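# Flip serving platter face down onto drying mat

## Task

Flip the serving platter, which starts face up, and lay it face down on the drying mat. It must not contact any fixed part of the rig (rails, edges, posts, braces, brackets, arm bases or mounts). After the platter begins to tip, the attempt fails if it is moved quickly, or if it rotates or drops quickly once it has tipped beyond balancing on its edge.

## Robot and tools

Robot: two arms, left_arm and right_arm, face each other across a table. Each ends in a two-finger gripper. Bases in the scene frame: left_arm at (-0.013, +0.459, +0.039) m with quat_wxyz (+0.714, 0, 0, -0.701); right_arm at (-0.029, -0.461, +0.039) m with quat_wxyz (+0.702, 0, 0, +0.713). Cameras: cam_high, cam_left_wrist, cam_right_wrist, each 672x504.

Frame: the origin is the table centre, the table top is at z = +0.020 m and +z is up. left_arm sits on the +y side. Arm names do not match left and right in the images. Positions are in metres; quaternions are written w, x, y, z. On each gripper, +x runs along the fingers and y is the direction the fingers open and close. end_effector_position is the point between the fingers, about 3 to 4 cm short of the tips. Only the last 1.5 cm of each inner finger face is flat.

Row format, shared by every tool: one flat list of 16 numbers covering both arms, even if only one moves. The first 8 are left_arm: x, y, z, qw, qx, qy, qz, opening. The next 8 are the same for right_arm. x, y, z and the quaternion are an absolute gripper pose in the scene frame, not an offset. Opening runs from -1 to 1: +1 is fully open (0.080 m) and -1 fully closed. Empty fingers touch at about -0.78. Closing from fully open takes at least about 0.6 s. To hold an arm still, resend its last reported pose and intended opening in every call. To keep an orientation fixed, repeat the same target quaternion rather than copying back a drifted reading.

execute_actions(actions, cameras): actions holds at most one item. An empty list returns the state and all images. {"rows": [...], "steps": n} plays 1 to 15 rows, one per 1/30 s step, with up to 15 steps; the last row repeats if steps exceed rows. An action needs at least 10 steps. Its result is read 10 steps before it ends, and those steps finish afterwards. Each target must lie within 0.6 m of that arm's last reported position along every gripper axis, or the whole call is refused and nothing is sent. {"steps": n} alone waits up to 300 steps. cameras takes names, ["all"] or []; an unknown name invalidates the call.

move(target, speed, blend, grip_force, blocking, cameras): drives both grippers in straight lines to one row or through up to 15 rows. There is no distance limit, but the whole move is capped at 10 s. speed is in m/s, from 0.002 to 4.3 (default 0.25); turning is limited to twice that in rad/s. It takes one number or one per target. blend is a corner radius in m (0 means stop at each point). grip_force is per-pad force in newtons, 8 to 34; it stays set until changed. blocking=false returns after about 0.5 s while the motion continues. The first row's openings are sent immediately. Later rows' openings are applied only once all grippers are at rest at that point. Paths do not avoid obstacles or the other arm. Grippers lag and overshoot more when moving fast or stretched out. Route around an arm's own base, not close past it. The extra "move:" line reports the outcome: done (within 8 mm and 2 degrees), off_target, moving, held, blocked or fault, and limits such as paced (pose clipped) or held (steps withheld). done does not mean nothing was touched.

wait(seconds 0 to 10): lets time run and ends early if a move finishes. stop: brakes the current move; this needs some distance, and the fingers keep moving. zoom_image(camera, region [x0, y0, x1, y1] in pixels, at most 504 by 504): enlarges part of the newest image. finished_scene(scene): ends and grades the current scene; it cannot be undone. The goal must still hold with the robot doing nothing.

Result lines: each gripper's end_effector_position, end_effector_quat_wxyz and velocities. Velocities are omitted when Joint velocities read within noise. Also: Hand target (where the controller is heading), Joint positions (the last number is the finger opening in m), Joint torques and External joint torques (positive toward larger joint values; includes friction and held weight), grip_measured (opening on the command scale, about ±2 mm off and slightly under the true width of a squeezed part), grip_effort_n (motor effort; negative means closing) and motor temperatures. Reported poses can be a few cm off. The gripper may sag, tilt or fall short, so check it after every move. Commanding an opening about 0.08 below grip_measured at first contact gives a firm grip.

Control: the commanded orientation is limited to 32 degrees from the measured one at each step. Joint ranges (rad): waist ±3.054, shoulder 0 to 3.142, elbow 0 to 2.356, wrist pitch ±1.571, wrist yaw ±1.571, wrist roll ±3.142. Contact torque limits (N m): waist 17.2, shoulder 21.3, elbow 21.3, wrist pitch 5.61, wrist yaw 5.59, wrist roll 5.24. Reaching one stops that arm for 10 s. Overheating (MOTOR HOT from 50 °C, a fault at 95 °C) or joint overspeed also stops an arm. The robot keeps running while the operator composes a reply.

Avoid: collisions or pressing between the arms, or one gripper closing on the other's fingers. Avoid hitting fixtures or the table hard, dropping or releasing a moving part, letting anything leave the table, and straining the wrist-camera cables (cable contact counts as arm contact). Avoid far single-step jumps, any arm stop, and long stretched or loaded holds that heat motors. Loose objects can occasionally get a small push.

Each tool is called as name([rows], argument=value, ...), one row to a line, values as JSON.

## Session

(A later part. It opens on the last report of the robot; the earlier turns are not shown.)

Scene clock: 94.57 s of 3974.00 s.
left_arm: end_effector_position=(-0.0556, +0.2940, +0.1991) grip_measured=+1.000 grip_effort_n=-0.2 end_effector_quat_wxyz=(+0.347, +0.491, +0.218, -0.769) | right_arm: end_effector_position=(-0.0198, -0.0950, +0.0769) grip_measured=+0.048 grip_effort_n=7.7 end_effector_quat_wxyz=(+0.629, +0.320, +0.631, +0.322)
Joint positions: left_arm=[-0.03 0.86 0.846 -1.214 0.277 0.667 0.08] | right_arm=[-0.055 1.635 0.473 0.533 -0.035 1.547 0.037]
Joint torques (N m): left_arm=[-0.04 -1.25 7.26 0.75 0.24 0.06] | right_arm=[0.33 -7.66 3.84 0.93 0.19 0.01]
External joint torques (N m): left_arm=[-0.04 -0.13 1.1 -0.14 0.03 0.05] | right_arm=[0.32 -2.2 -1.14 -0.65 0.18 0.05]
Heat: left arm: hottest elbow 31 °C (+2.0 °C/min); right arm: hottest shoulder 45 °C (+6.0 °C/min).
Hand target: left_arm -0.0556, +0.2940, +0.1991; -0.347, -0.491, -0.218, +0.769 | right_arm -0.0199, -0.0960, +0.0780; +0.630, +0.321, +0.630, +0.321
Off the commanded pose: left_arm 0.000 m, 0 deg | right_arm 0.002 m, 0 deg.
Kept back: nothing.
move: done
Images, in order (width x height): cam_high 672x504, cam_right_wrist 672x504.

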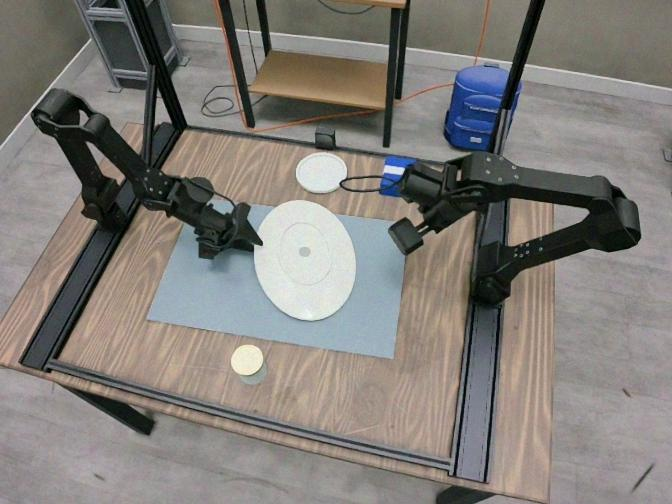

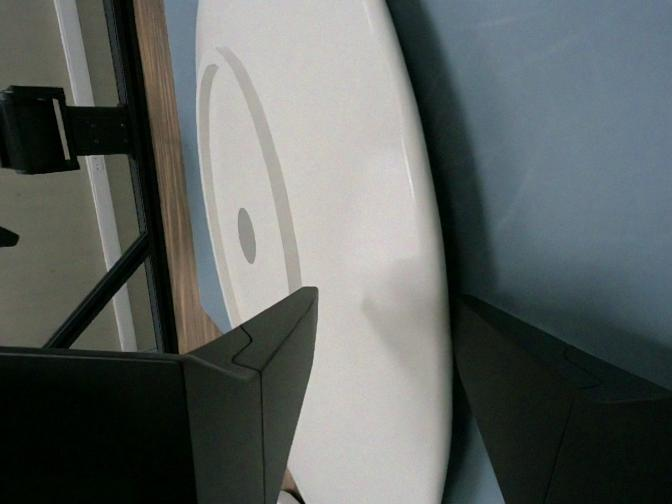

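move(target=[-0.0556,0.294,0.1991,0.347,0.491,0.218,-0.769,1,-0.020,-0.100,0.072,0.6403,0.2988,0.6403,0.2988,0.05], speed=0.02)

move(target=[-0.0556,0.294,0.1991,0.347,0.491,0.218,-0.769,1,-0.020,-0.104,0.064,0.648,0.283,0.648,0.283,0.05], speed=0.015, cameras=["cam_high","cam_right_wrist"])

Scene clock: 96.93 s of 3974.00 s.
left_arm: end_effector_position=(-0.0556, +0.2940, +0.1991) grip_measured=+1.000 grip_effort_n=-0.2 end_effector_quat_wxyz=(+0.347, +0.491, +0.218, -0.769) | right_arm: end_effector_position=(-0.0198, -0.1003, +0.0709) grip_measured=+0.048 grip_effort_n=7.7 end_effector_quat_wxyz=(+0.640, +0.299, +0.642, +0.300)
Joint positions: left_arm=[-0.03 0.86 0.846 -1.214 0.277 0.667 0.08] | right_arm=[-0.055 1.622 0.497 0.428 -0.034 1.546 0.037]
Joint torques (N m): left_arm=[-0.05 -1.26 7.27 0.76 0.24 0.05] | right_arm=[0.13 -7.12 4.2 0.83 0.18 0]
External joint torques (N m): left_arm=[-0.04 -0.14 1.09 -0.14 0.04 0.05] | right_arm=[0.14 -1.67 -0.85 -0.68 0.16 0.04]
Heat: left arm: hottest elbow 31 °C (+2.0 °C/min); right arm: hottest shoulder 45 °C (+6.0 °C/min).
Hand target: left_arm -0.0556, +0.2940, +0.1991; -0.347, -0.491, -0.218, +0.769 | right_arm -0.0199, -0.1001, +0.0720; +0.641, +0.299, +0.641, +0.299
Off the commanded pose: left_arm 0.000 m, 0 deg | right_arm 0.001 m, 0 deg.
Kept back: nothing.
move: done

Scene clock: 98.80 s of 3974.00 s.
left_arm: end_effector_position=(-0.0556, +0.2940, +0.1991) grip_measured=+1.000 grip_effort_n=-0.2 end_effector_quat_wxyz=(+0.347, +0.491, +0.218, -0.769) | right_arm: end_effector_position=(-0.0199, -0.1024, +0.0676) grip_measured=+0.048 grip_effort_n=7.7 end_effector_quat_wxyz=(+0.644, +0.288, +0.647, +0.288)
Joint positions: left_arm=[-0.03 0.86 0.846 -1.214 0.277 0.667 0.08] | right_arm=[-0.055 1.622 0.512 0.378 -0.034 1.546 0.037]
Joint torques (N m): left_arm=[-0.04 -1.26 7.27 0.75 0.23 0.05] | right_arm=[0.16 -5.74 4.04 0.68 0.25 -0.02]
External joint torques (N m): left_arm=[-0.04 -0.14 1.11 -0.14 0.03 0.05] | right_arm=[0.15 -0.23 -1.05 -0.82 0.23 0.02]
Heat: left arm: hottest elbow 31 °C (+2.0 °C/min); right arm: hottest shoulder 44 °C (+6.0 °C/min).
Hand target: left_arm -0.0556, +0.2940, +0.1991; -0.347, -0.491, -0.218, +0.769 | right_arm -0.0199, -0.1041, +0.0640; +0.648, +0.283, +0.648, +0.283
Off the commanded pose: left_arm 0.000 m, 0 deg | right_arm 0.004 m, 1 deg.
Kept back: nothing.
move: done
Images, in order (width x height): cam_high 672x504, cam_right_wrist 672x504.

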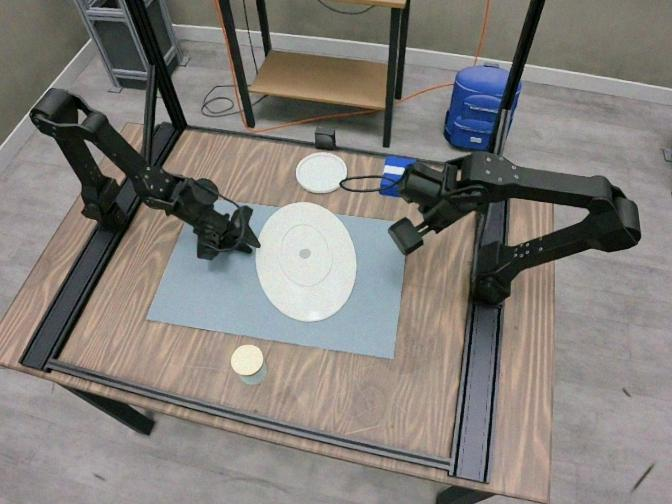

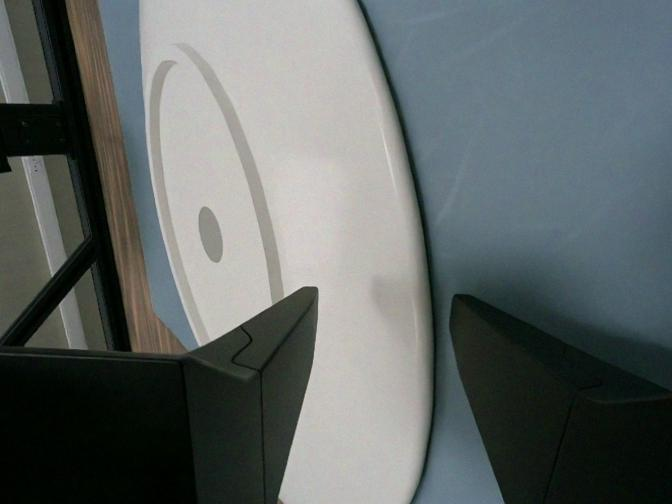

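move([
  [-0.0556,0.294,0.1991,0.347,0.491,0.218,-0.769,1,-0.020,-0.125,0.066,0.648,0.283,0.648,0.283,0.05],
  [-0.0556,0.294,0.1991,0.347,0.491,0.218,-0.769,1,-0.020,-0.16,0.11,0.648,0.283,0.648,0.283,0.05],
  [-0.0556,0.294,0.1991,0.347,0.491,0.218,-0.769,1,-0.03,-0.2,0.2,0.648,0.283,0.648,0.283,0.05],
], speed=[0.02,0.1,0.12], blend=[0.005,0.02,0], cameras=["cam_high","cam_right_wrist"])

zoom_image(camera="cam_high", region=[140, 140, 420, 370])

Scene clock: 102.43 s of 3974.00 s.
left_arm: end_effector_position=(-0.0556, +0.2940, +0.1991) grip_measured=+1.000 grip_effort_n=-0.2 end_effector_quat_wxyz=(+0.347, +0.491, +0.218, -0.769) | right_arm: end_effector_position=(-0.0301, -0.2014, +0.1936) grip_measured=+0.048 grip_effort_n=7.7 end_effector_quat_wxyz=(+0.649, +0.277, +0.652, +0.279)
Joint positions: left_arm=[-0.03 0.86 0.846 -1.214 0.277 0.667 0.08] | right_arm=[-0.013 0.869 0.63 -0.524 -0.003 1.571 0.037]
Joint torques (N m): left_arm=[-0.05 -1.26 7.27 0.75 0.24 0.05] | right_arm=[0.17 -3.11 7.19 1.13 0.3 0.13]
External joint torques (N m): left_arm=[-0.06 -0.14 1.05 -0.16 0.04 0.05] | right_arm=[0.16 -1.19 0.27 -0.32 0.27 0.16]
Heat: left arm: hottest elbow 31 °C (+2.0 °C/min); right arm: hottest shoulder 43 °C (+3.0 °C/min).
Hand target: left_arm -0.0556, +0.2940, +0.1991; -0.347, -0.491, -0.218, +0.769 | right_arm -0.0300, -0.2000, +0.2001; +0.648, +0.283, +0.648, +0.283
Off the commanded pose: left_arm 0.000 m, 0 deg | right_arm 0.007 m, 1 deg.
Kept back: nothing.
move: done
Images, in order (width x height): cam_high 672x504, cam_right_wrist 672x504.

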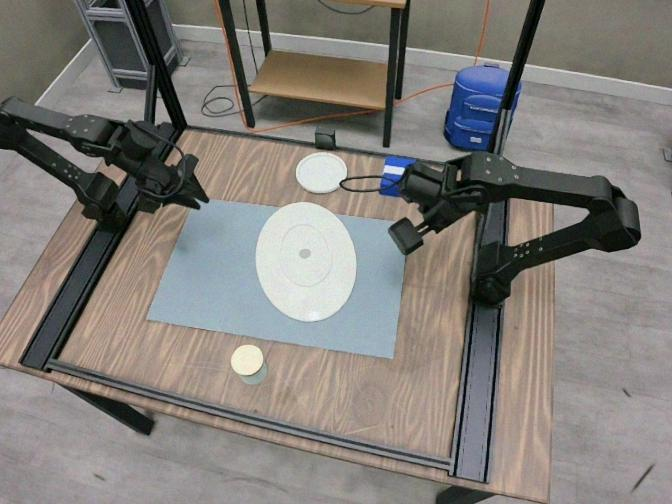

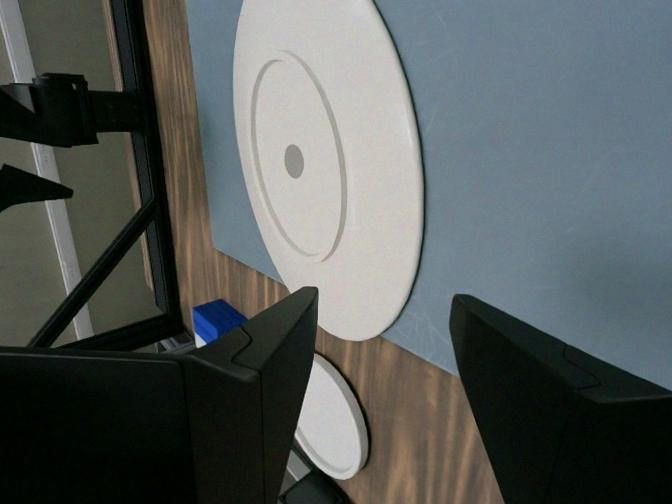

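Scaled by 1.800 from the camera's 672x504 image, which has a finer 960x720 frame.

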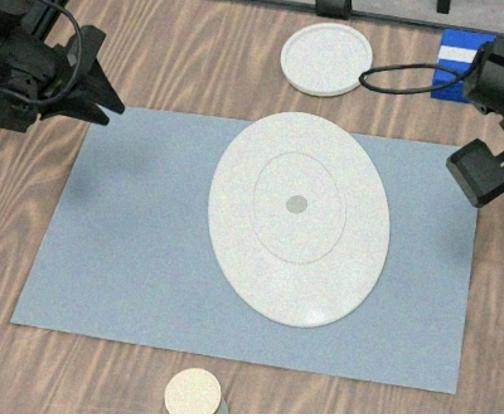

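move(target=[-0.0556,0.294,0.1991,0.347,0.491,0.218,-0.769,1,-0.178,-0.02,0.16,0.6645,0.2418,0.6645,0.2418,-0.9], speed=0.15, cameras=["cam_high","cam_right_wrist"])

zoom_image(camera="cam_high", region=[200, 120, 400, 280])

Scene clock: 106.93 s of 3974.00 s.
left_arm: end_effector_position=(-0.0556, +0.2940, +0.1991) grip_measured=+1.000 grip_effort_n=-0.2 end_effector_quat_wxyz=(+0.347, +0.491, +0.218, -0.769) | right_arm: end_effector_position=(-0.1772, -0.0229, +0.1606) grip_measured=-0.761 grip_effort_n=-82.1 end_effector_quat_wxyz=(+0.663, +0.240, +0.667, +0.243)
Joint positions: left_arm=[-0.03 0.86 0.846 -1.214 0.277 0.667 0.08] | right_arm=[0.391 1.829 1.315 -0.399 0.25 1.887 0.001]
Joint torques (N m): left_arm=[-0.05 -1.27 7.26 0.76 0.24 0.06] | right_arm=[0.11 -8.72 7.1 0.89 0.43 0.08]
External joint torques (N m): left_arm=[-0.05 -0.17 1.11 -0.14 0.04 0.06] | right_arm=[0.09 -0.17 0.51 -0.38 0.27 0.11]
Heat: left arm: hottest elbow 31 °C (+1.0 °C/min); right arm: hottest shoulder 42 °C (+0.0 °C/min).
Hand target: left_arm -0.0556, +0.2940, +0.1991; -0.347, -0.491, -0.218, +0.769 | right_arm -0.1780, -0.0200, +0.1600; +0.664, +0.242, +0.665, +0.242
Off the commanded pose: left_arm 0.000 m, 0 deg | right_arm 0.003 m, 0 deg.
Kept back: nothing.
move: done
Images, in order (width x height): cam_high 672x504, cam_right_wrist 672x504.

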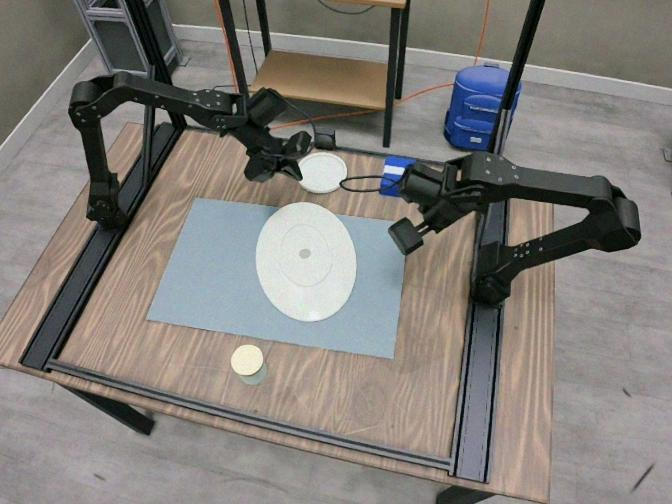

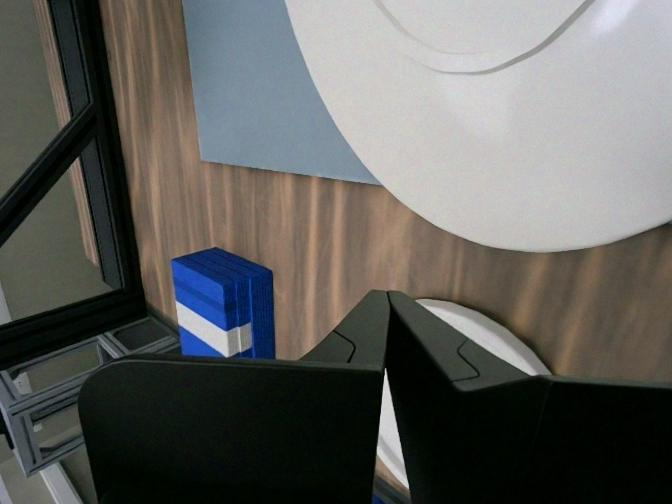

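Scaled by 2.520 from the camera's 672x504 image, which has a finer 960x720 frame.

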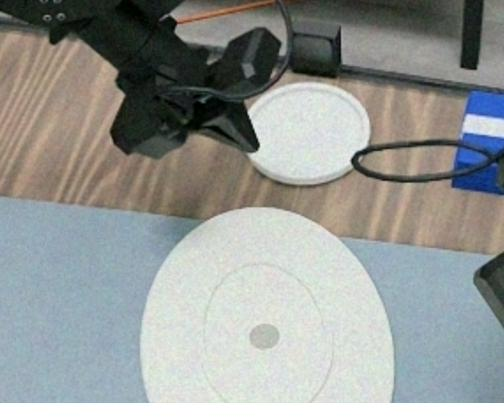

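move([
  [-0.0556,0.294,0.1991,0.347,0.491,0.218,-0.769,1,-0.185,-0.045,0.12,0.6645,0.2418,0.6645,0.2418,-0.9],
  [-0.0556,0.294,0.1991,0.347,0.491,0.218,-0.769,1,-0.185,-0.045,0.08,0.6645,0.2418,0.6645,0.2418,-0.9],
], speed=[0.1,0.05], blend=[0.01,0], cameras=["cam_high","cam_right_wrist"])

zoom_image(camera="cam_high", region=[200, 120, 400, 280])

Scene clock: 110.90 s of 3974.00 s.
left_arm: end_effector_position=(-0.0556, +0.2940, +0.1991) grip_measured=+1.000 grip_effort_n=-0.2 end_effector_quat_wxyz=(+0.347, +0.491, +0.218, -0.769) | right_arm: end_effector_position=(-0.1864, -0.0417, +0.0880) grip_measured=-0.761 grip_effort_n=-82.1 end_effector_quat_wxyz=(+0.658, +0.246, +0.667, +0.247)
Joint positions: left_arm=[-0.03 0.86 0.846 -1.214 0.277 0.667 0.08] | right_arm=[0.436 1.892 1.074 -0.087 0.278 1.925 0.001]
Joint torques (N m): left_arm=[-0.04 -1.27 7.28 0.76 0.24 0.05] | right_arm=[0.18 -8.34 3.75 1.19 0.44 0.12]
External joint torques (N m): left_arm=[-0.04 -0.15 1.1 -0.14 0.04 0.05] | right_arm=[0.13 0.01 -2.12 -0.06 0.27 0.16]
Heat: left arm: hottest elbow 31 °C (+1.0 °C/min); right arm: hottest shoulder 42 °C (-1.0 °C/min).
Hand target: left_arm -0.0556, +0.2940, +0.1991; -0.347, -0.491, -0.218, +0.769 | right_arm -0.1849, -0.0451, +0.0801; +0.664, +0.242, +0.664, +0.242
Off the commanded pose: left_arm 0.000 m, 0 deg | right_arm 0.009 m, 1 deg.
Kept back: nothing.
move: off_target (right_arm)
Images, in order (width x height): cam_high 672x504, cam_right_wrist 672x504.

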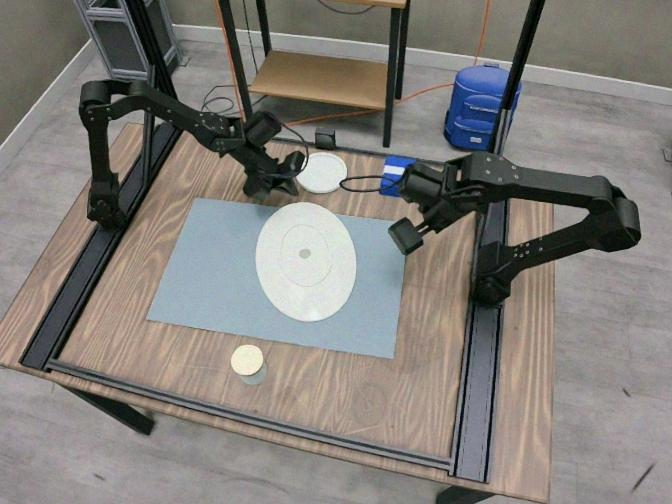

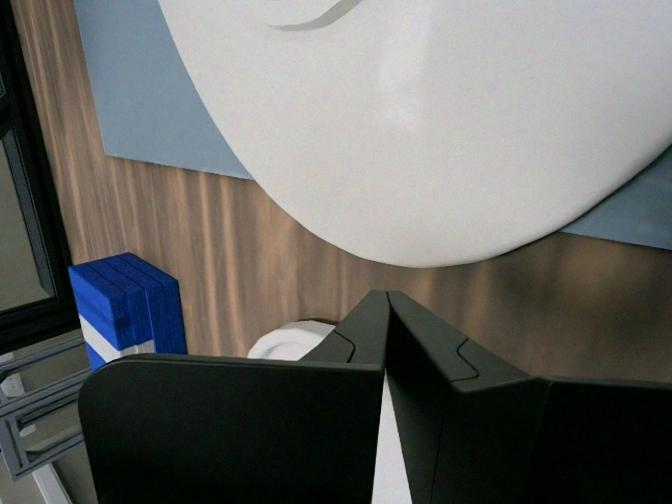

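Scaled by 2.520 from the camera's 672x504 image, which has a finer 960x720 frame.

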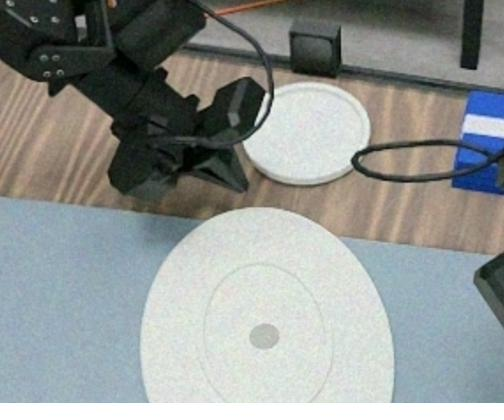

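move(target=[-0.0556,0.294,0.1991,0.347,0.491,0.218,-0.769,1,-0.185,-0.038,0.068,0.6645,0.2418,0.6645,0.2418,-0.9], speed=0.03, cameras=["cam_high","cam_right_wrist"])

zoom_image(camera="cam_high", region=[200, 120, 400, 280])

Scene clock: 112.33 s of 3974.00 s.
left_arm: end_effector_position=(-0.0556, +0.2940, +0.1991) grip_measured=+1.000 grip_effort_n=-0.2 end_effector_quat_wxyz=(+0.347, +0.491, +0.218, -0.769) | right_arm: end_effector_position=(-0.1870, -0.0380, +0.0731) grip_measured=-0.761 grip_effort_n=-82.1 end_effector_quat_wxyz=(+0.661, +0.244, +0.666, +0.245)
Joint positions: left_arm=[-0.03 0.86 0.846 -1.214 0.277 0.667 0.08] | right_arm=[0.434 1.939 1.074 -0.048 0.278 1.924 0.001]
Joint torques (N m): left_arm=[-0.04 -1.26 7.28 0.76 0.24 0.05] | right_arm=[-0.37 -8.66 4.42 1.22 0.26 -0.06]
External joint torques (N m): left_arm=[-0.04 -0.12 1.1 -0.14 0.04 0.05] | right_arm=[-0.43 -0.1 -1.36 -0.04 0.09 -0.03]
Heat: left arm: hottest elbow 31 °C (+1.0 °C/min); right arm: hottest shoulder 42 °C (-2.0 °C/min).
Hand target: left_arm -0.0556, +0.2940, +0.1991; -0.347, -0.491, -0.218, +0.769 | right_arm -0.1849, -0.0381, +0.0679; +0.665, +0.242, +0.664, +0.242
Off the commanded pose: left_arm 0.000 m, 0 deg | right_arm 0.005 m, 1 deg.
Kept back: nothing.
move: done
Images, in order (width x height): cam_high 672x504, cam_right_wrist 672x504.

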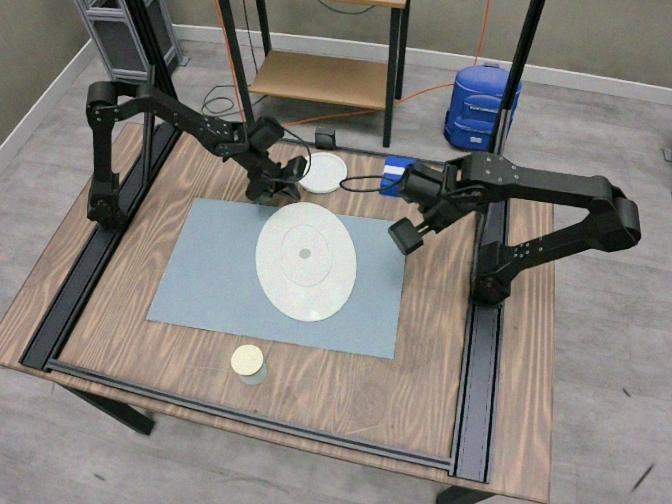

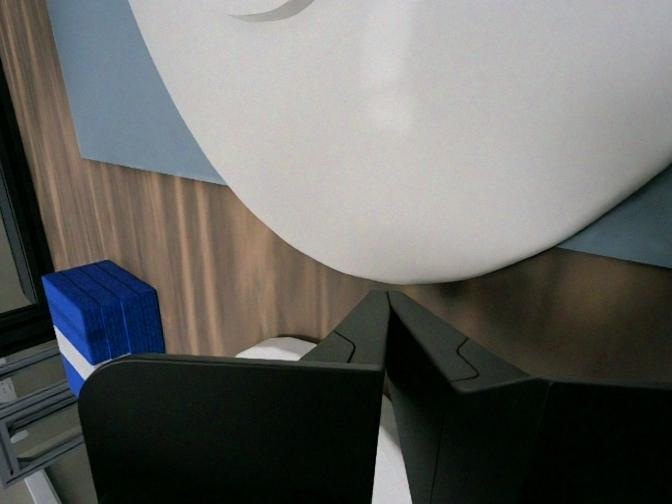

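Scaled by 2.520 from the camera's 672x504 image, which has a finer 960x720 frame.

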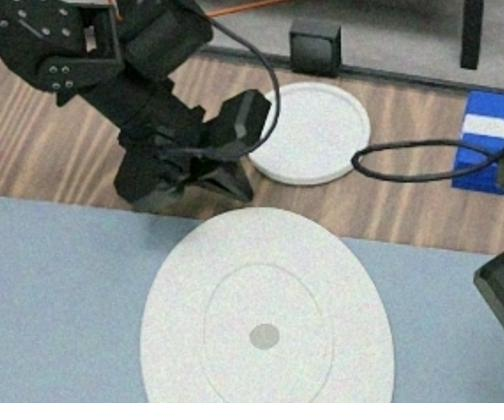

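move([
  [-0.0556,0.294,0.1991,0.347,0.491,0.218,-0.769,1,-0.183,-0.032,0.065,0.6645,0.2418,0.6645,0.2418,-0.9],
  [-0.0556,0.294,0.1991,0.347,0.491,0.218,-0.769,1,-0.160,-0.030,0.065,0.6645,0.2418,0.6645,0.2418,-0.9],
], speed=[0.02,0.02], blend=[0.005,0], cameras=["cam_high","cam_right_wrist"])

zoom_image(camera="cam_high", region=[140, 140, 420, 370])

Scene clock: 115.03 s of 3974.00 s.
left_arm: end_effector_position=(-0.0556, +0.2940, +0.1991) grip_measured=+1.000 grip_effort_n=-0.2 end_effector_quat_wxyz=(+0.347, +0.491, +0.218, -0.769) | right_arm: end_effector_position=(-0.1684, -0.0262, +0.0706) grip_measured=-0.761 grip_effort_n=-82.1 end_effector_quat_wxyz=(+0.657, +0.244, +0.668, +0.250)
Joint positions: left_arm=[-0.03 0.86 0.846 -1.214 0.277 0.667 0.08] | right_arm=[0.371 1.951 1.07 -0.008 0.234 1.866 0.001]
Joint torques (N m): left_arm=[-0.06 -1.26 7.27 0.76 0.24 0.06] | right_arm=[-1.08 -10.33 2.32 0.9 0.22 -0.14]
External joint torques (N m): left_arm=[-0.05 -0.13 1.08 -0.13 0.04 0.06] | right_arm=[-1.09 -1.73 -3.37 -0.38 0.07 -0.11]
Heat: left arm: hottest elbow 32 °C (+2.0 °C/min); right arm: hottest shoulder 42 °C (-3.0 °C/min).
Hand target: left_arm -0.0556, +0.2940, +0.1991; -0.347, -0.491, -0.218, +0.769 | right_arm -0.1601, -0.0300, +0.0650; +0.664, +0.242, +0.665, +0.242
Off the commanded pose: left_arm 0.000 m, 0 deg | right_arm 0.011 m, 1 deg.
Kept back: nothing.
move: off_target (right_arm); blend cut to 0 m at target 1
Images, in order (width x height): cam_high 672x504, cam_right_wrist 672x504.

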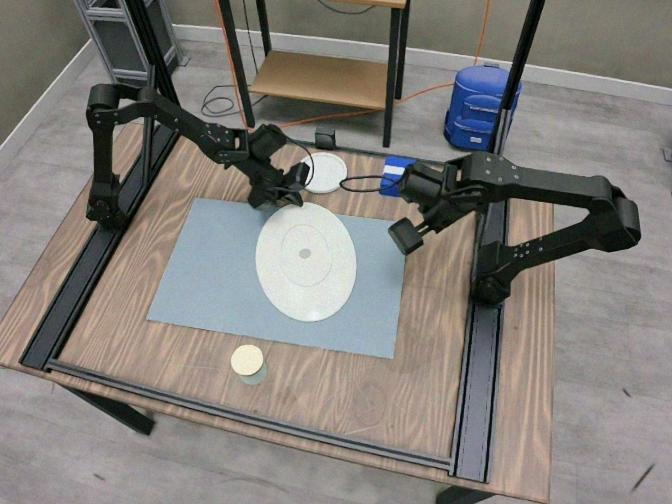

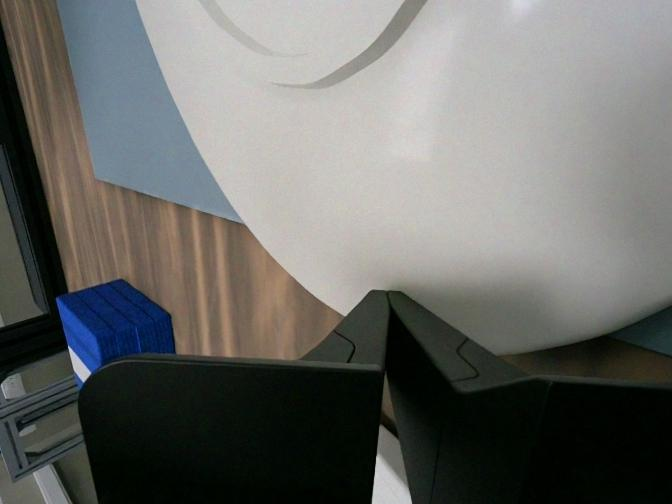

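Scaled by 1.800 from the camera's 672x504 image, which has a finer 960x720 frame.

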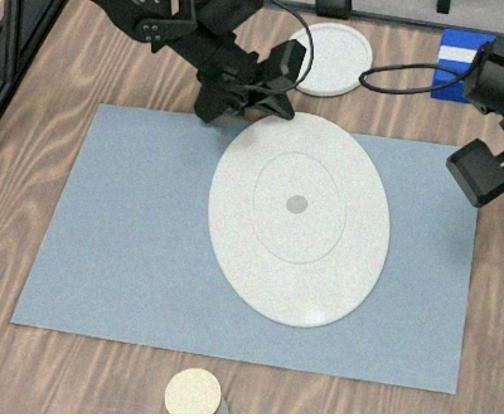

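move([
  [-0.0556,0.294,0.1991,0.347,0.491,0.218,-0.769,1,-0.192,-0.034,0.085,0.6645,0.2418,0.6645,0.2418,-0.9],
  [-0.0556,0.294,0.1991,0.347,0.491,0.218,-0.769,1,-0.192,-0.014,0.09,0.7010,0.0923,0.7010,0.0923,-0.9],
  [-0.0556,0.294,0.1991,0.347,0.491,0.218,-0.769,1,-0.192,-0.014,0.070,0.7010,0.0923,0.7010,0.0923,-0.9],
], speed=[0.03,0.06,0.03], cameras=["cam_high","cam_right_wrist"])

zoom_image(camera="cam_high", region=[200, 120, 400, 280])

Scene clock: 122.20 s of 3974.00 s.
left_arm: end_effector_position=(-0.0556, +0.2940, +0.1991) grip_measured=+1.000 grip_effort_n=-0.2 end_effector_quat_wxyz=(+0.347, +0.491, +0.218, -0.769) | right_arm: end_effector_position=(-0.1940, -0.0110, +0.0799) grip_measured=-0.761 grip_effort_n=-82.1 end_effector_quat_wxyz=(+0.698, +0.101, +0.702, +0.100)
Joint positions: left_arm=[-0.03 0.86 0.846 -1.214 0.277 0.667 0.08] | right_arm=[0.368 2.211 1.712 -0.805 0.101 1.942 0.001]
Joint torques (N m): left_arm=[-0.04 -1.26 7.27 0.75 0.24 0.05] | right_arm=[-0.27 -11.02 3.64 0.63 0 -0.11]
External joint torques (N m): left_arm=[-0.04 -0.17 1.12 -0.14 0.04 0.05] | right_arm=[-0.29 -0.28 -2.42 -0.09 -0.11 -0.09]
Motor temperatures (°C): left_arm=[28 30 32 28 25 30] | right_arm=[27 42 36 35 30 26]
Heat: left arm: hottest elbow 32 °C (+2.0 °C/min); right arm: hottest shoulder 42 °C (-6.1 °C/min).
Hand target: left_arm -0.0556, +0.2940, +0.1991; -0.347, -0.491, -0.218, +0.769 | right_arm -0.1920, -0.0141, +0.0701; +0.701, +0.092, +0.701, +0.092
Off the commanded pose: left_arm 0.000 m, 0 deg | right_arm 0.011 m, 1 deg.
Kept back: nothing.
move: off_target (right_arm)
Images, in order (width x height): cam_high 672x504, cam_right_wrist 672x504.

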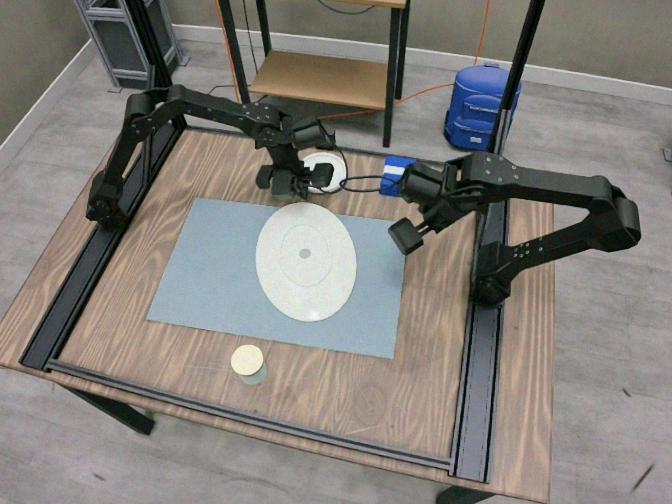

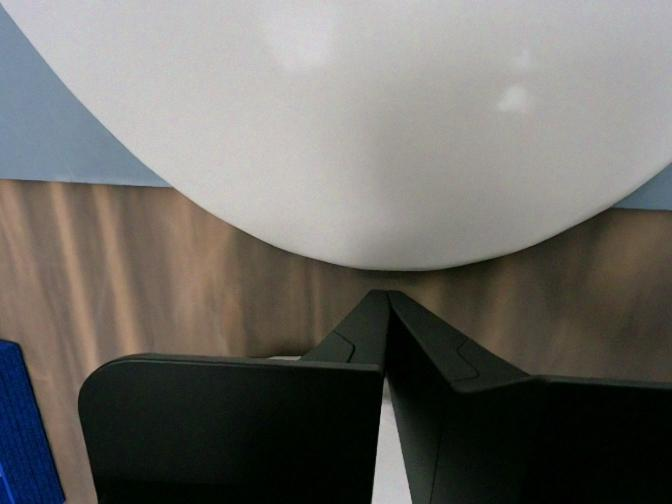

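Scaled by 2.520 from the camera's 672x504 image, which has a finer 960x720 frame.

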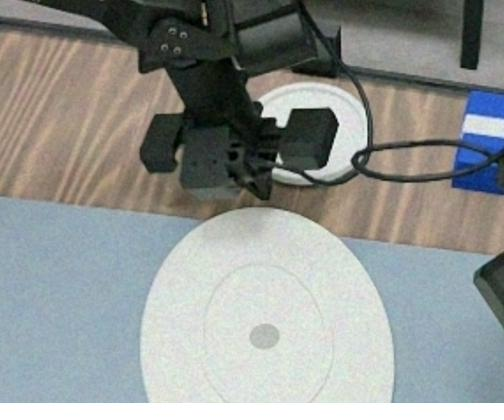

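move(target=[-0.0556,0.294,0.1991,0.347,0.491,0.218,-0.769,1,-0.190,-0.016,0.060,0.7010,0.0923,0.7010,0.0923,-0.9], speed=0.025, cameras=["cam_high","cam_right_wrist"])

zoom_image(camera="cam_high", region=[200, 120, 400, 280])

Scene clock: 123.47 s of 3974.00 s.
left_arm: end_effector_position=(-0.0556, +0.2940, +0.1991) grip_measured=+1.000 grip_effort_n=-0.2 end_effector_quat_wxyz=(+0.347, +0.491, +0.218, -0.769) | right_arm: end_effector_position=(-0.1924, -0.0127, +0.0705) grip_measured=-0.761 grip_effort_n=-82.1 end_effector_quat_wxyz=(+0.698, +0.101, +0.702, +0.100)
Joint positions: left_arm=[-0.03 0.86 0.846 -1.214 0.277 0.667 0.08] | right_arm=[0.365 2.212 1.674 -0.765 0.1 1.94 0.001]
Joint torques (N m): left_arm=[-0.04 -1.27 7.26 0.76 0.24 0.05] | right_arm=[-0.23 -10.89 3.68 0.64 -0.06 -0.1]
External joint torques (N m): left_arm=[-0.04 -0.15 1.1 -0.13 0.04 0.05] | right_arm=[-0.3 -0.23 -2.3 -0.07 -0.16 -0.09]
Heat: left arm: hottest elbow 32 °C (+2.0 °C/min); right arm: hottest shoulder 43 °C (-5.0 °C/min).
Hand target: left_arm -0.0556, +0.2940, +0.1991; -0.347, -0.491, -0.218, +0.769 | right_arm -0.1900, -0.0161, +0.0602; +0.701, +0.092, +0.701, +0.092
Off the commanded pose: left_arm 0.000 m, 0 deg | right_arm 0.011 m, 1 deg.
Kept back: nothing.
move: off_target (right_arm)
Images, in order (width x height): cam_high 672x504, cam_right_wrist 672x504.

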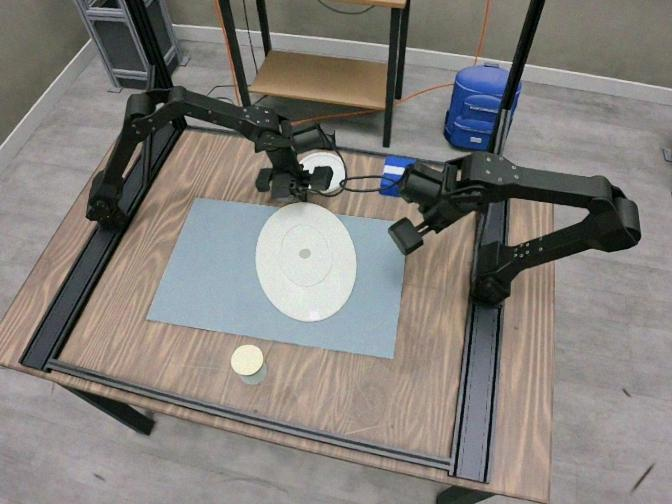

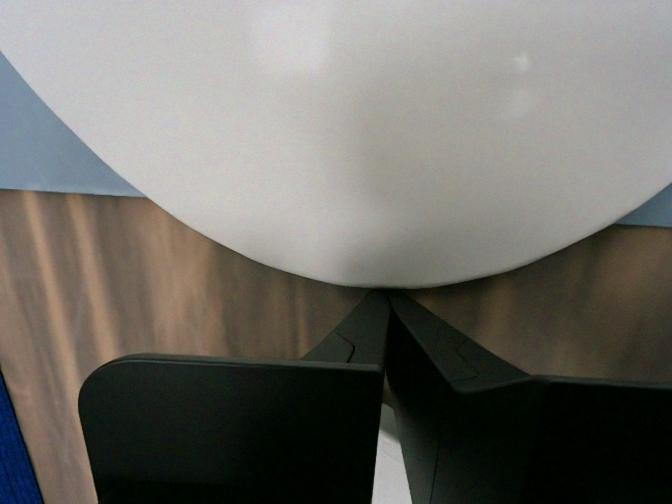

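Scaled by 2.520 from the camera's 672x504 image, which has a finer 960x720 frame.

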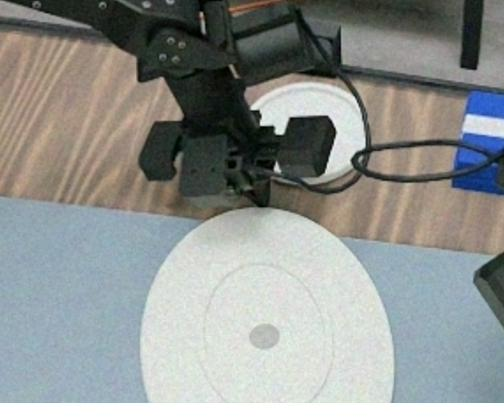

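move(target=[-0.0556,0.294,0.1991,0.347,0.491,0.218,-0.769,1,-0.168,-0.016,0.060,0.7010,0.0923,0.7010,0.0923,-0.9], speed=0.02, cameras=["cam_high","cam_right_wrist"])

zoom_image(camera="cam_high", region=[140, 140, 420, 370])

Scene clock: 125.37 s of 3974.00 s.
left_arm: end_effector_position=(-0.0556, +0.2940, +0.1991) grip_measured=+1.000 grip_effort_n=-0.2 end_effector_quat_wxyz=(+0.347, +0.491, +0.218, -0.769) | right_arm: end_effector_position=(-0.1866, -0.0134, +0.0655) grip_measured=-0.761 grip_effort_n=-82.1 end_effector_quat_wxyz=(+0.689, +0.090, +0.711, +0.109)
Joint positions: left_arm=[-0.03 0.86 0.846 -1.214 0.277 0.667 0.08] | right_arm=[0.344 2.202 1.636 -0.729 0.065 1.893 0.001]
Joint torques (N m): left_arm=[-0.03 -1.27 7.27 0.76 0.24 0.05] | right_arm=[-2.62 -13.01 2.45 -0.11 0.68 -0.1]
External joint torques (N m): left_arm=[-0.04 -0.21 1.14 -0.14 0.04 0.05] | right_arm=[-2.63 -2.58 -3.43 -0.85 0.6 -0.08]
Heat: left arm: hottest elbow 32 °C (+2.0 °C/min); right arm: hottest shoulder 43 °C (-5.1 °C/min).
Hand target: left_arm -0.0556, +0.2940, +0.1991; -0.347, -0.491, -0.218, +0.769 | right_arm -0.1684, -0.0163, +0.0600; +0.701, +0.092, +0.701, +0.092
Off the commanded pose: left_arm 0.000 m, 0 deg | right_arm 0.020 m, 3 deg.
Kept back: nothing.
move: off_target (right_arm)
Images, in order (width x height): cam_high 672x504, cam_right_wrist 672x504.

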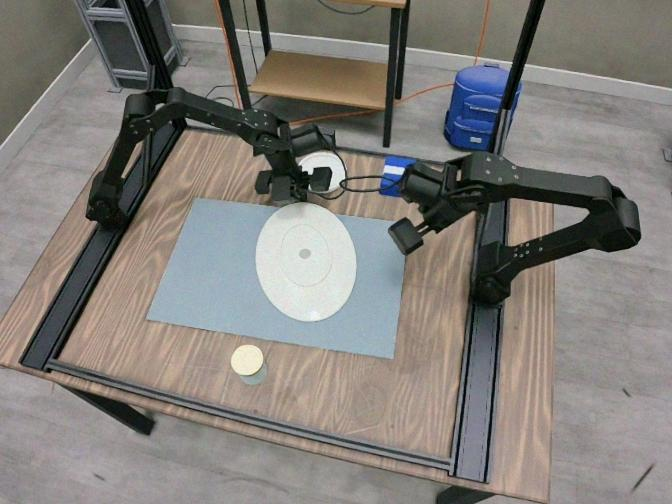

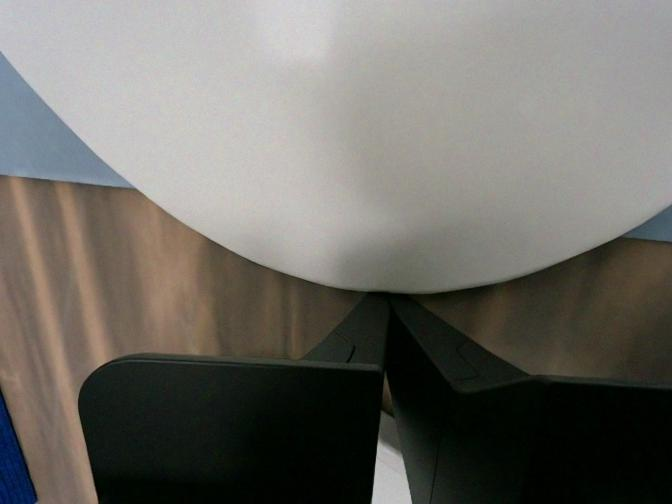

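Scaled by 1.800 from the camera's 672x504 image, which has a finer 960x720 frame.

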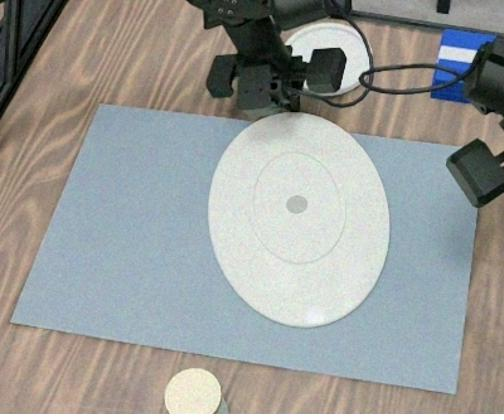

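move(target=[-0.0556,0.294,0.1991,0.347,0.491,0.218,-0.769,1,-0.158,-0.016,0.064,0.7010,0.0923,0.7010,0.0923,-0.9], speed=0.015, cameras=["cam_high","cam_right_wrist"])

zoom_image(camera="cam_high", region=[140, 140, 420, 370])

Scene clock: 126.83 s of 3974.00 s.
left_arm: end_effector_position=(-0.0556, +0.2940, +0.1991) grip_measured=+1.000 grip_effort_n=-0.2 end_effector_quat_wxyz=(+0.347, +0.491, +0.218, -0.769) | right_arm: end_effector_position=(-0.1834, -0.0143, +0.0665) grip_measured=-0.761 grip_effort_n=-82.1 end_effector_quat_wxyz=(+0.685, +0.084, +0.715, +0.112)
Joint positions: left_arm=[-0.03 0.86 0.846 -1.214 0.277 0.667 0.08] | right_arm=[0.333 2.192 1.624 -0.725 0.048 1.872 0.001]
Joint torques (N m): left_arm=[-0.05 -1.26 7.26 0.76 0.23 0.06] | right_arm=[-3.1 -13.81 2.35 -0.56 1.05 -0.06]
External joint torques (N m): left_arm=[-0.06 -0.18 1.18 -0.1 0.04 0.06] | right_arm=[-3.1 -3.38 -3.59 -1.31 0.97 -0.04]
Heat: left arm: hottest elbow 32 °C (+2.0 °C/min); right arm: hottest shoulder 44 °C (-4.0 °C/min).
Hand target: left_arm -0.0556, +0.2940, +0.1991; -0.347, -0.491, -0.218, +0.769 | right_arm -0.1588, -0.0164, +0.0639; +0.701, +0.092, +0.701, +0.092
Off the commanded pose: left_arm 0.000 m, 0 deg | right_arm 0.026 m, 4 deg.
Kept back: nothing.
move: off_target (right_arm)
Images, in order (width x height): cam_high 672x504, cam_right_wrist 672x504.

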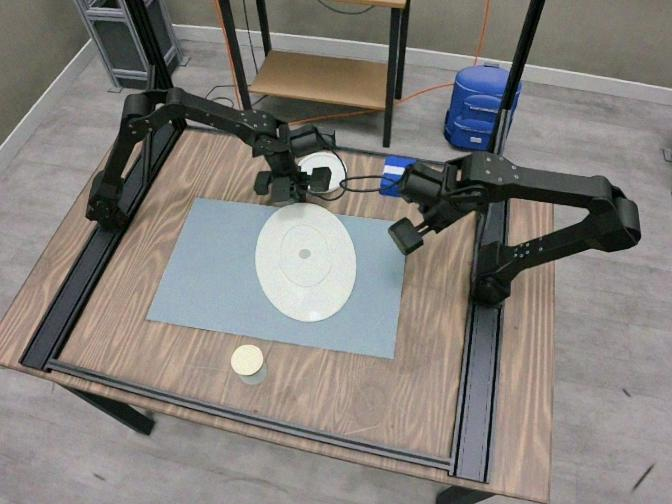

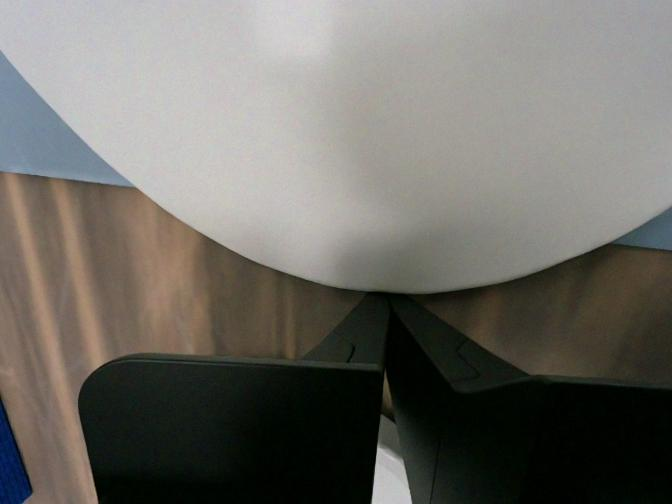

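Scaled by 1.800 from the camera's 672x504 image, which has a finer 960x720 frame.

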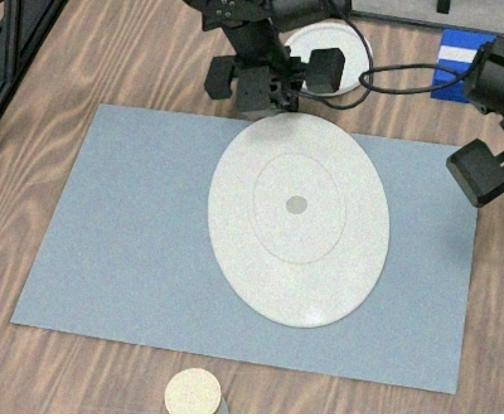

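move(target=[-0.0556,0.294,0.1991,0.347,0.491,0.218,-0.769,1,-0.146,-0.016,0.062,0.7010,0.0923,0.7010,0.0923,-0.9], speed=0.015, cameras=["cam_high","cam_right_wrist"])

zoom_image(camera="cam_high", region=[140, 140, 420, 370])

Scene clock: 128.30 s of 3974.00 s.
left_arm: end_effector_position=(-0.0556, +0.2940, +0.1991) grip_measured=+1.000 grip_effort_n=0.2 end_effector_quat_wxyz=(+0.347, +0.491, +0.218, -0.769) | right_arm: end_effector_position=(-0.1778, -0.0167, +0.0660) grip_measured=-0.761 grip_effort_n=-82.1 end_effector_quat_wxyz=(+0.681, +0.078, +0.719, +0.115)
Joint positions: left_arm=[-0.03 0.86 0.846 -1.214 0.277 0.667 0.08] | right_arm=[0.317 2.177 1.597 -0.713 0.03 1.847 0.001]
Joint torques (N m): left_arm=[-0.04 -1.26 7.27 0.76 0.24 0.05] | right_arm=[-4.06 -13.08 2.49 -0.27 1.4 -0.1]
External joint torques (N m): left_arm=[-0.05 -0.16 1.06 -0.16 0.04 0.05] | right_arm=[-4.07 -2.8 -3.37 -0.99 1.33 -0.08]
Heat: left arm: hottest elbow 32 °C (+2.0 °C/min); right arm: hottest shoulder 44 °C (-5.1 °C/min).
Hand target: left_arm -0.0556, +0.2940, +0.1991; -0.347, -0.491, -0.218, +0.769 | right_arm -0.1470, -0.0168, +0.0620; +0.701, +0.092, +0.701, +0.092
Off the commanded pose: left_arm 0.000 m, 0 deg | right_arm 0.032 m, 4 deg.
Kept back: nothing.
move: off_target (right_arm)
Images, in order (width x height): cam_high 672x504, cam_right_wrist 672x504.

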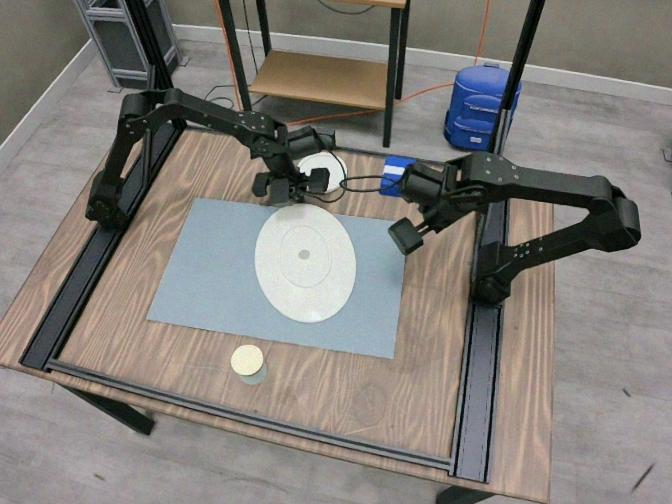

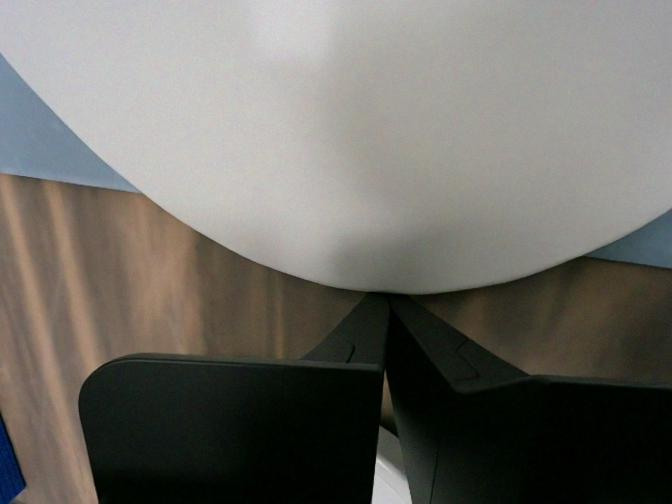

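Scaled by 1.800 from the camera's 672x504 image, which has a finer 960x720 frame.

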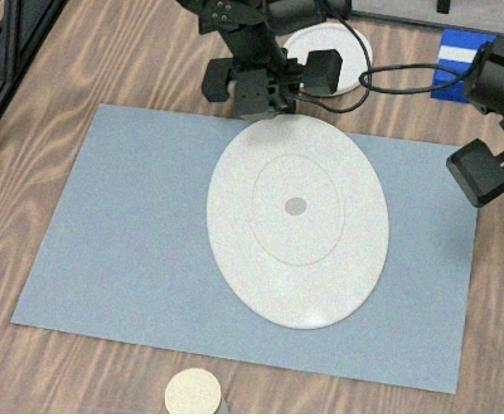

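move(target=[-0.0556,0.294,0.1991,0.347,0.491,0.218,-0.769,1,-0.138,-0.014,0.062,0.7010,0.0923,0.7010,0.0923,-0.9], speed=0.015)

move(target=[-0.0556,0.294,0.1991,0.347,0.491,0.218,-0.769,1,-0.130,-0.014,0.062,0.7010,0.0923,0.7010,0.0923,-0.9], speed=0.015, cameras=["cam_high","cam_right_wrist"])

zoom_image(camera="cam_high", region=[140, 140, 420, 370])

Scene clock: 129.73 s of 3974.00 s.
left_arm: end_effector_position=(-0.0556, +0.2940, +0.1991) grip_measured=+1.000 grip_effort_n=-0.2 end_effector_quat_wxyz=(+0.347, +0.491, +0.218, -0.769) | right_arm: end_effector_position=(-0.1758, -0.0162, +0.0660) grip_measured=-0.761 grip_effort_n=-82.1 end_effector_quat_wxyz=(+0.677, +0.074, +0.723, +0.119)
Joint positions: left_arm=[-0.03 0.86 0.846 -1.214 0.277 0.667 0.08] | right_arm=[0.308 2.175 1.595 -0.71 0.016 1.829 0.001]
Joint torques (N m): left_arm=[-0.04 -1.27 7.28 0.76 0.24 0.05] | right_arm=[-4.94 -13.26 2.49 -0.35 1.65 -0.08]
External joint torques (N m): left_arm=[-0.03 -0.17 1.13 -0.13 0.04 0.05] | right_arm=[-4.98 -2.93 -3.43 -1.09 1.61 -0.06]
Heat: left arm: hottest elbow 32 °C (+1.0 °C/min); right arm: hottest shoulder 44 °C (-5.0 °C/min).
Hand target: left_arm -0.0556, +0.2940, +0.1991; -0.347, -0.491, -0.218, +0.769 | right_arm -0.1394, -0.0151, +0.0620; +0.701, +0.091, +0.701, +0.092
Off the commanded pose: left_arm 0.000 m, 0 deg | right_arm 0.038 m, 5 deg.
Kept back: nothing.
move: off_target (right_arm)

Scene clock: 130.60 s of 3974.00 s.
left_arm: end_effector_position=(-0.0556, +0.2940, +0.1991) grip_measured=+1.000 grip_effort_n=-0.2 end_effector_quat_wxyz=(+0.347, +0.491, +0.218, -0.769) | right_arm: end_effector_position=(-0.1692, -0.0181, +0.0659) grip_measured=-0.761 grip_effort_n=-82.1 end_effector_quat_wxyz=(+0.676, +0.070, +0.724, +0.118)
Joint positions: left_arm=[-0.03 0.86 0.846 -1.214 0.277 0.667 0.08] | right_arm=[0.293 2.164 1.578 -0.709 0.007 1.811 0.001]
Joint torques (N m): left_arm=[-0.05 -1.26 7.26 0.75 0.24 0.05] | right_arm=[-4.99 -12.87 2.79 0.01 1.79 -0.1]
External joint torques (N m): left_arm=[-0.06 -0.12 1.07 -0.15 0.05 0.05] | right_arm=[-5.06 -2.61 -3.09 -0.72 1.75 -0.08]
Heat: left arm: hottest elbow 32 °C (+1.0 °C/min); right arm: hottest shoulder 45 °C (-5.0 °C/min).
Hand target: left_arm -0.0556, +0.2940, +0.1991; -0.347, -0.491, -0.218, +0.769 | right_arm -0.1314, -0.0154, +0.0621; +0.701, +0.091, +0.701, +0.092
Off the commanded pose: left_arm 0.000 m, 0 deg | right_arm 0.040 m, 5 deg.
Kept back: nothing.
move: off_target (right_arm)
Images, in order (width x height): cam_high 672x504, cam_right_wrist 672x504.

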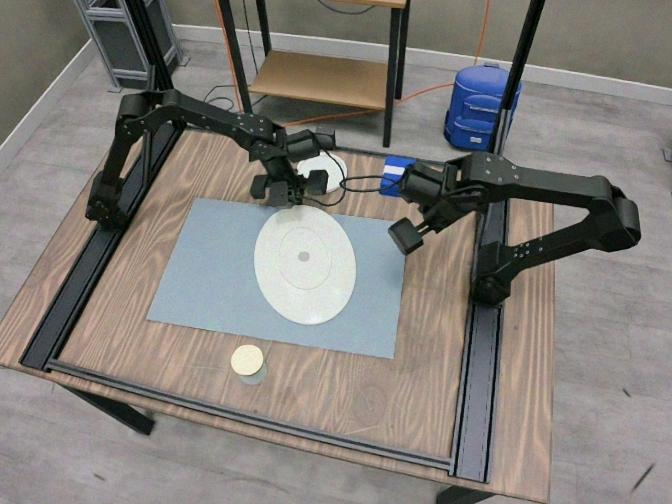

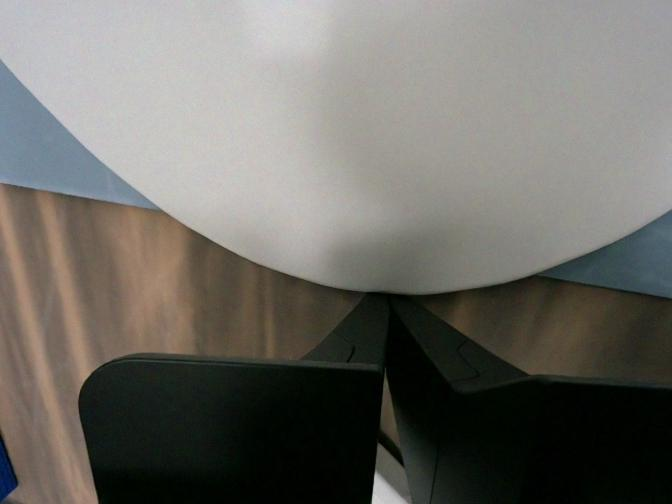

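Scaled by 1.800 from the camera's 672x504 image, which has a finer 960x720 frame.

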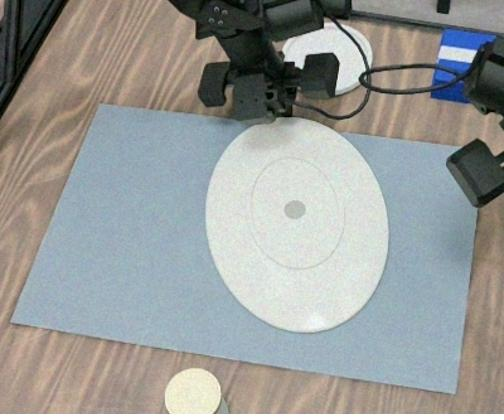

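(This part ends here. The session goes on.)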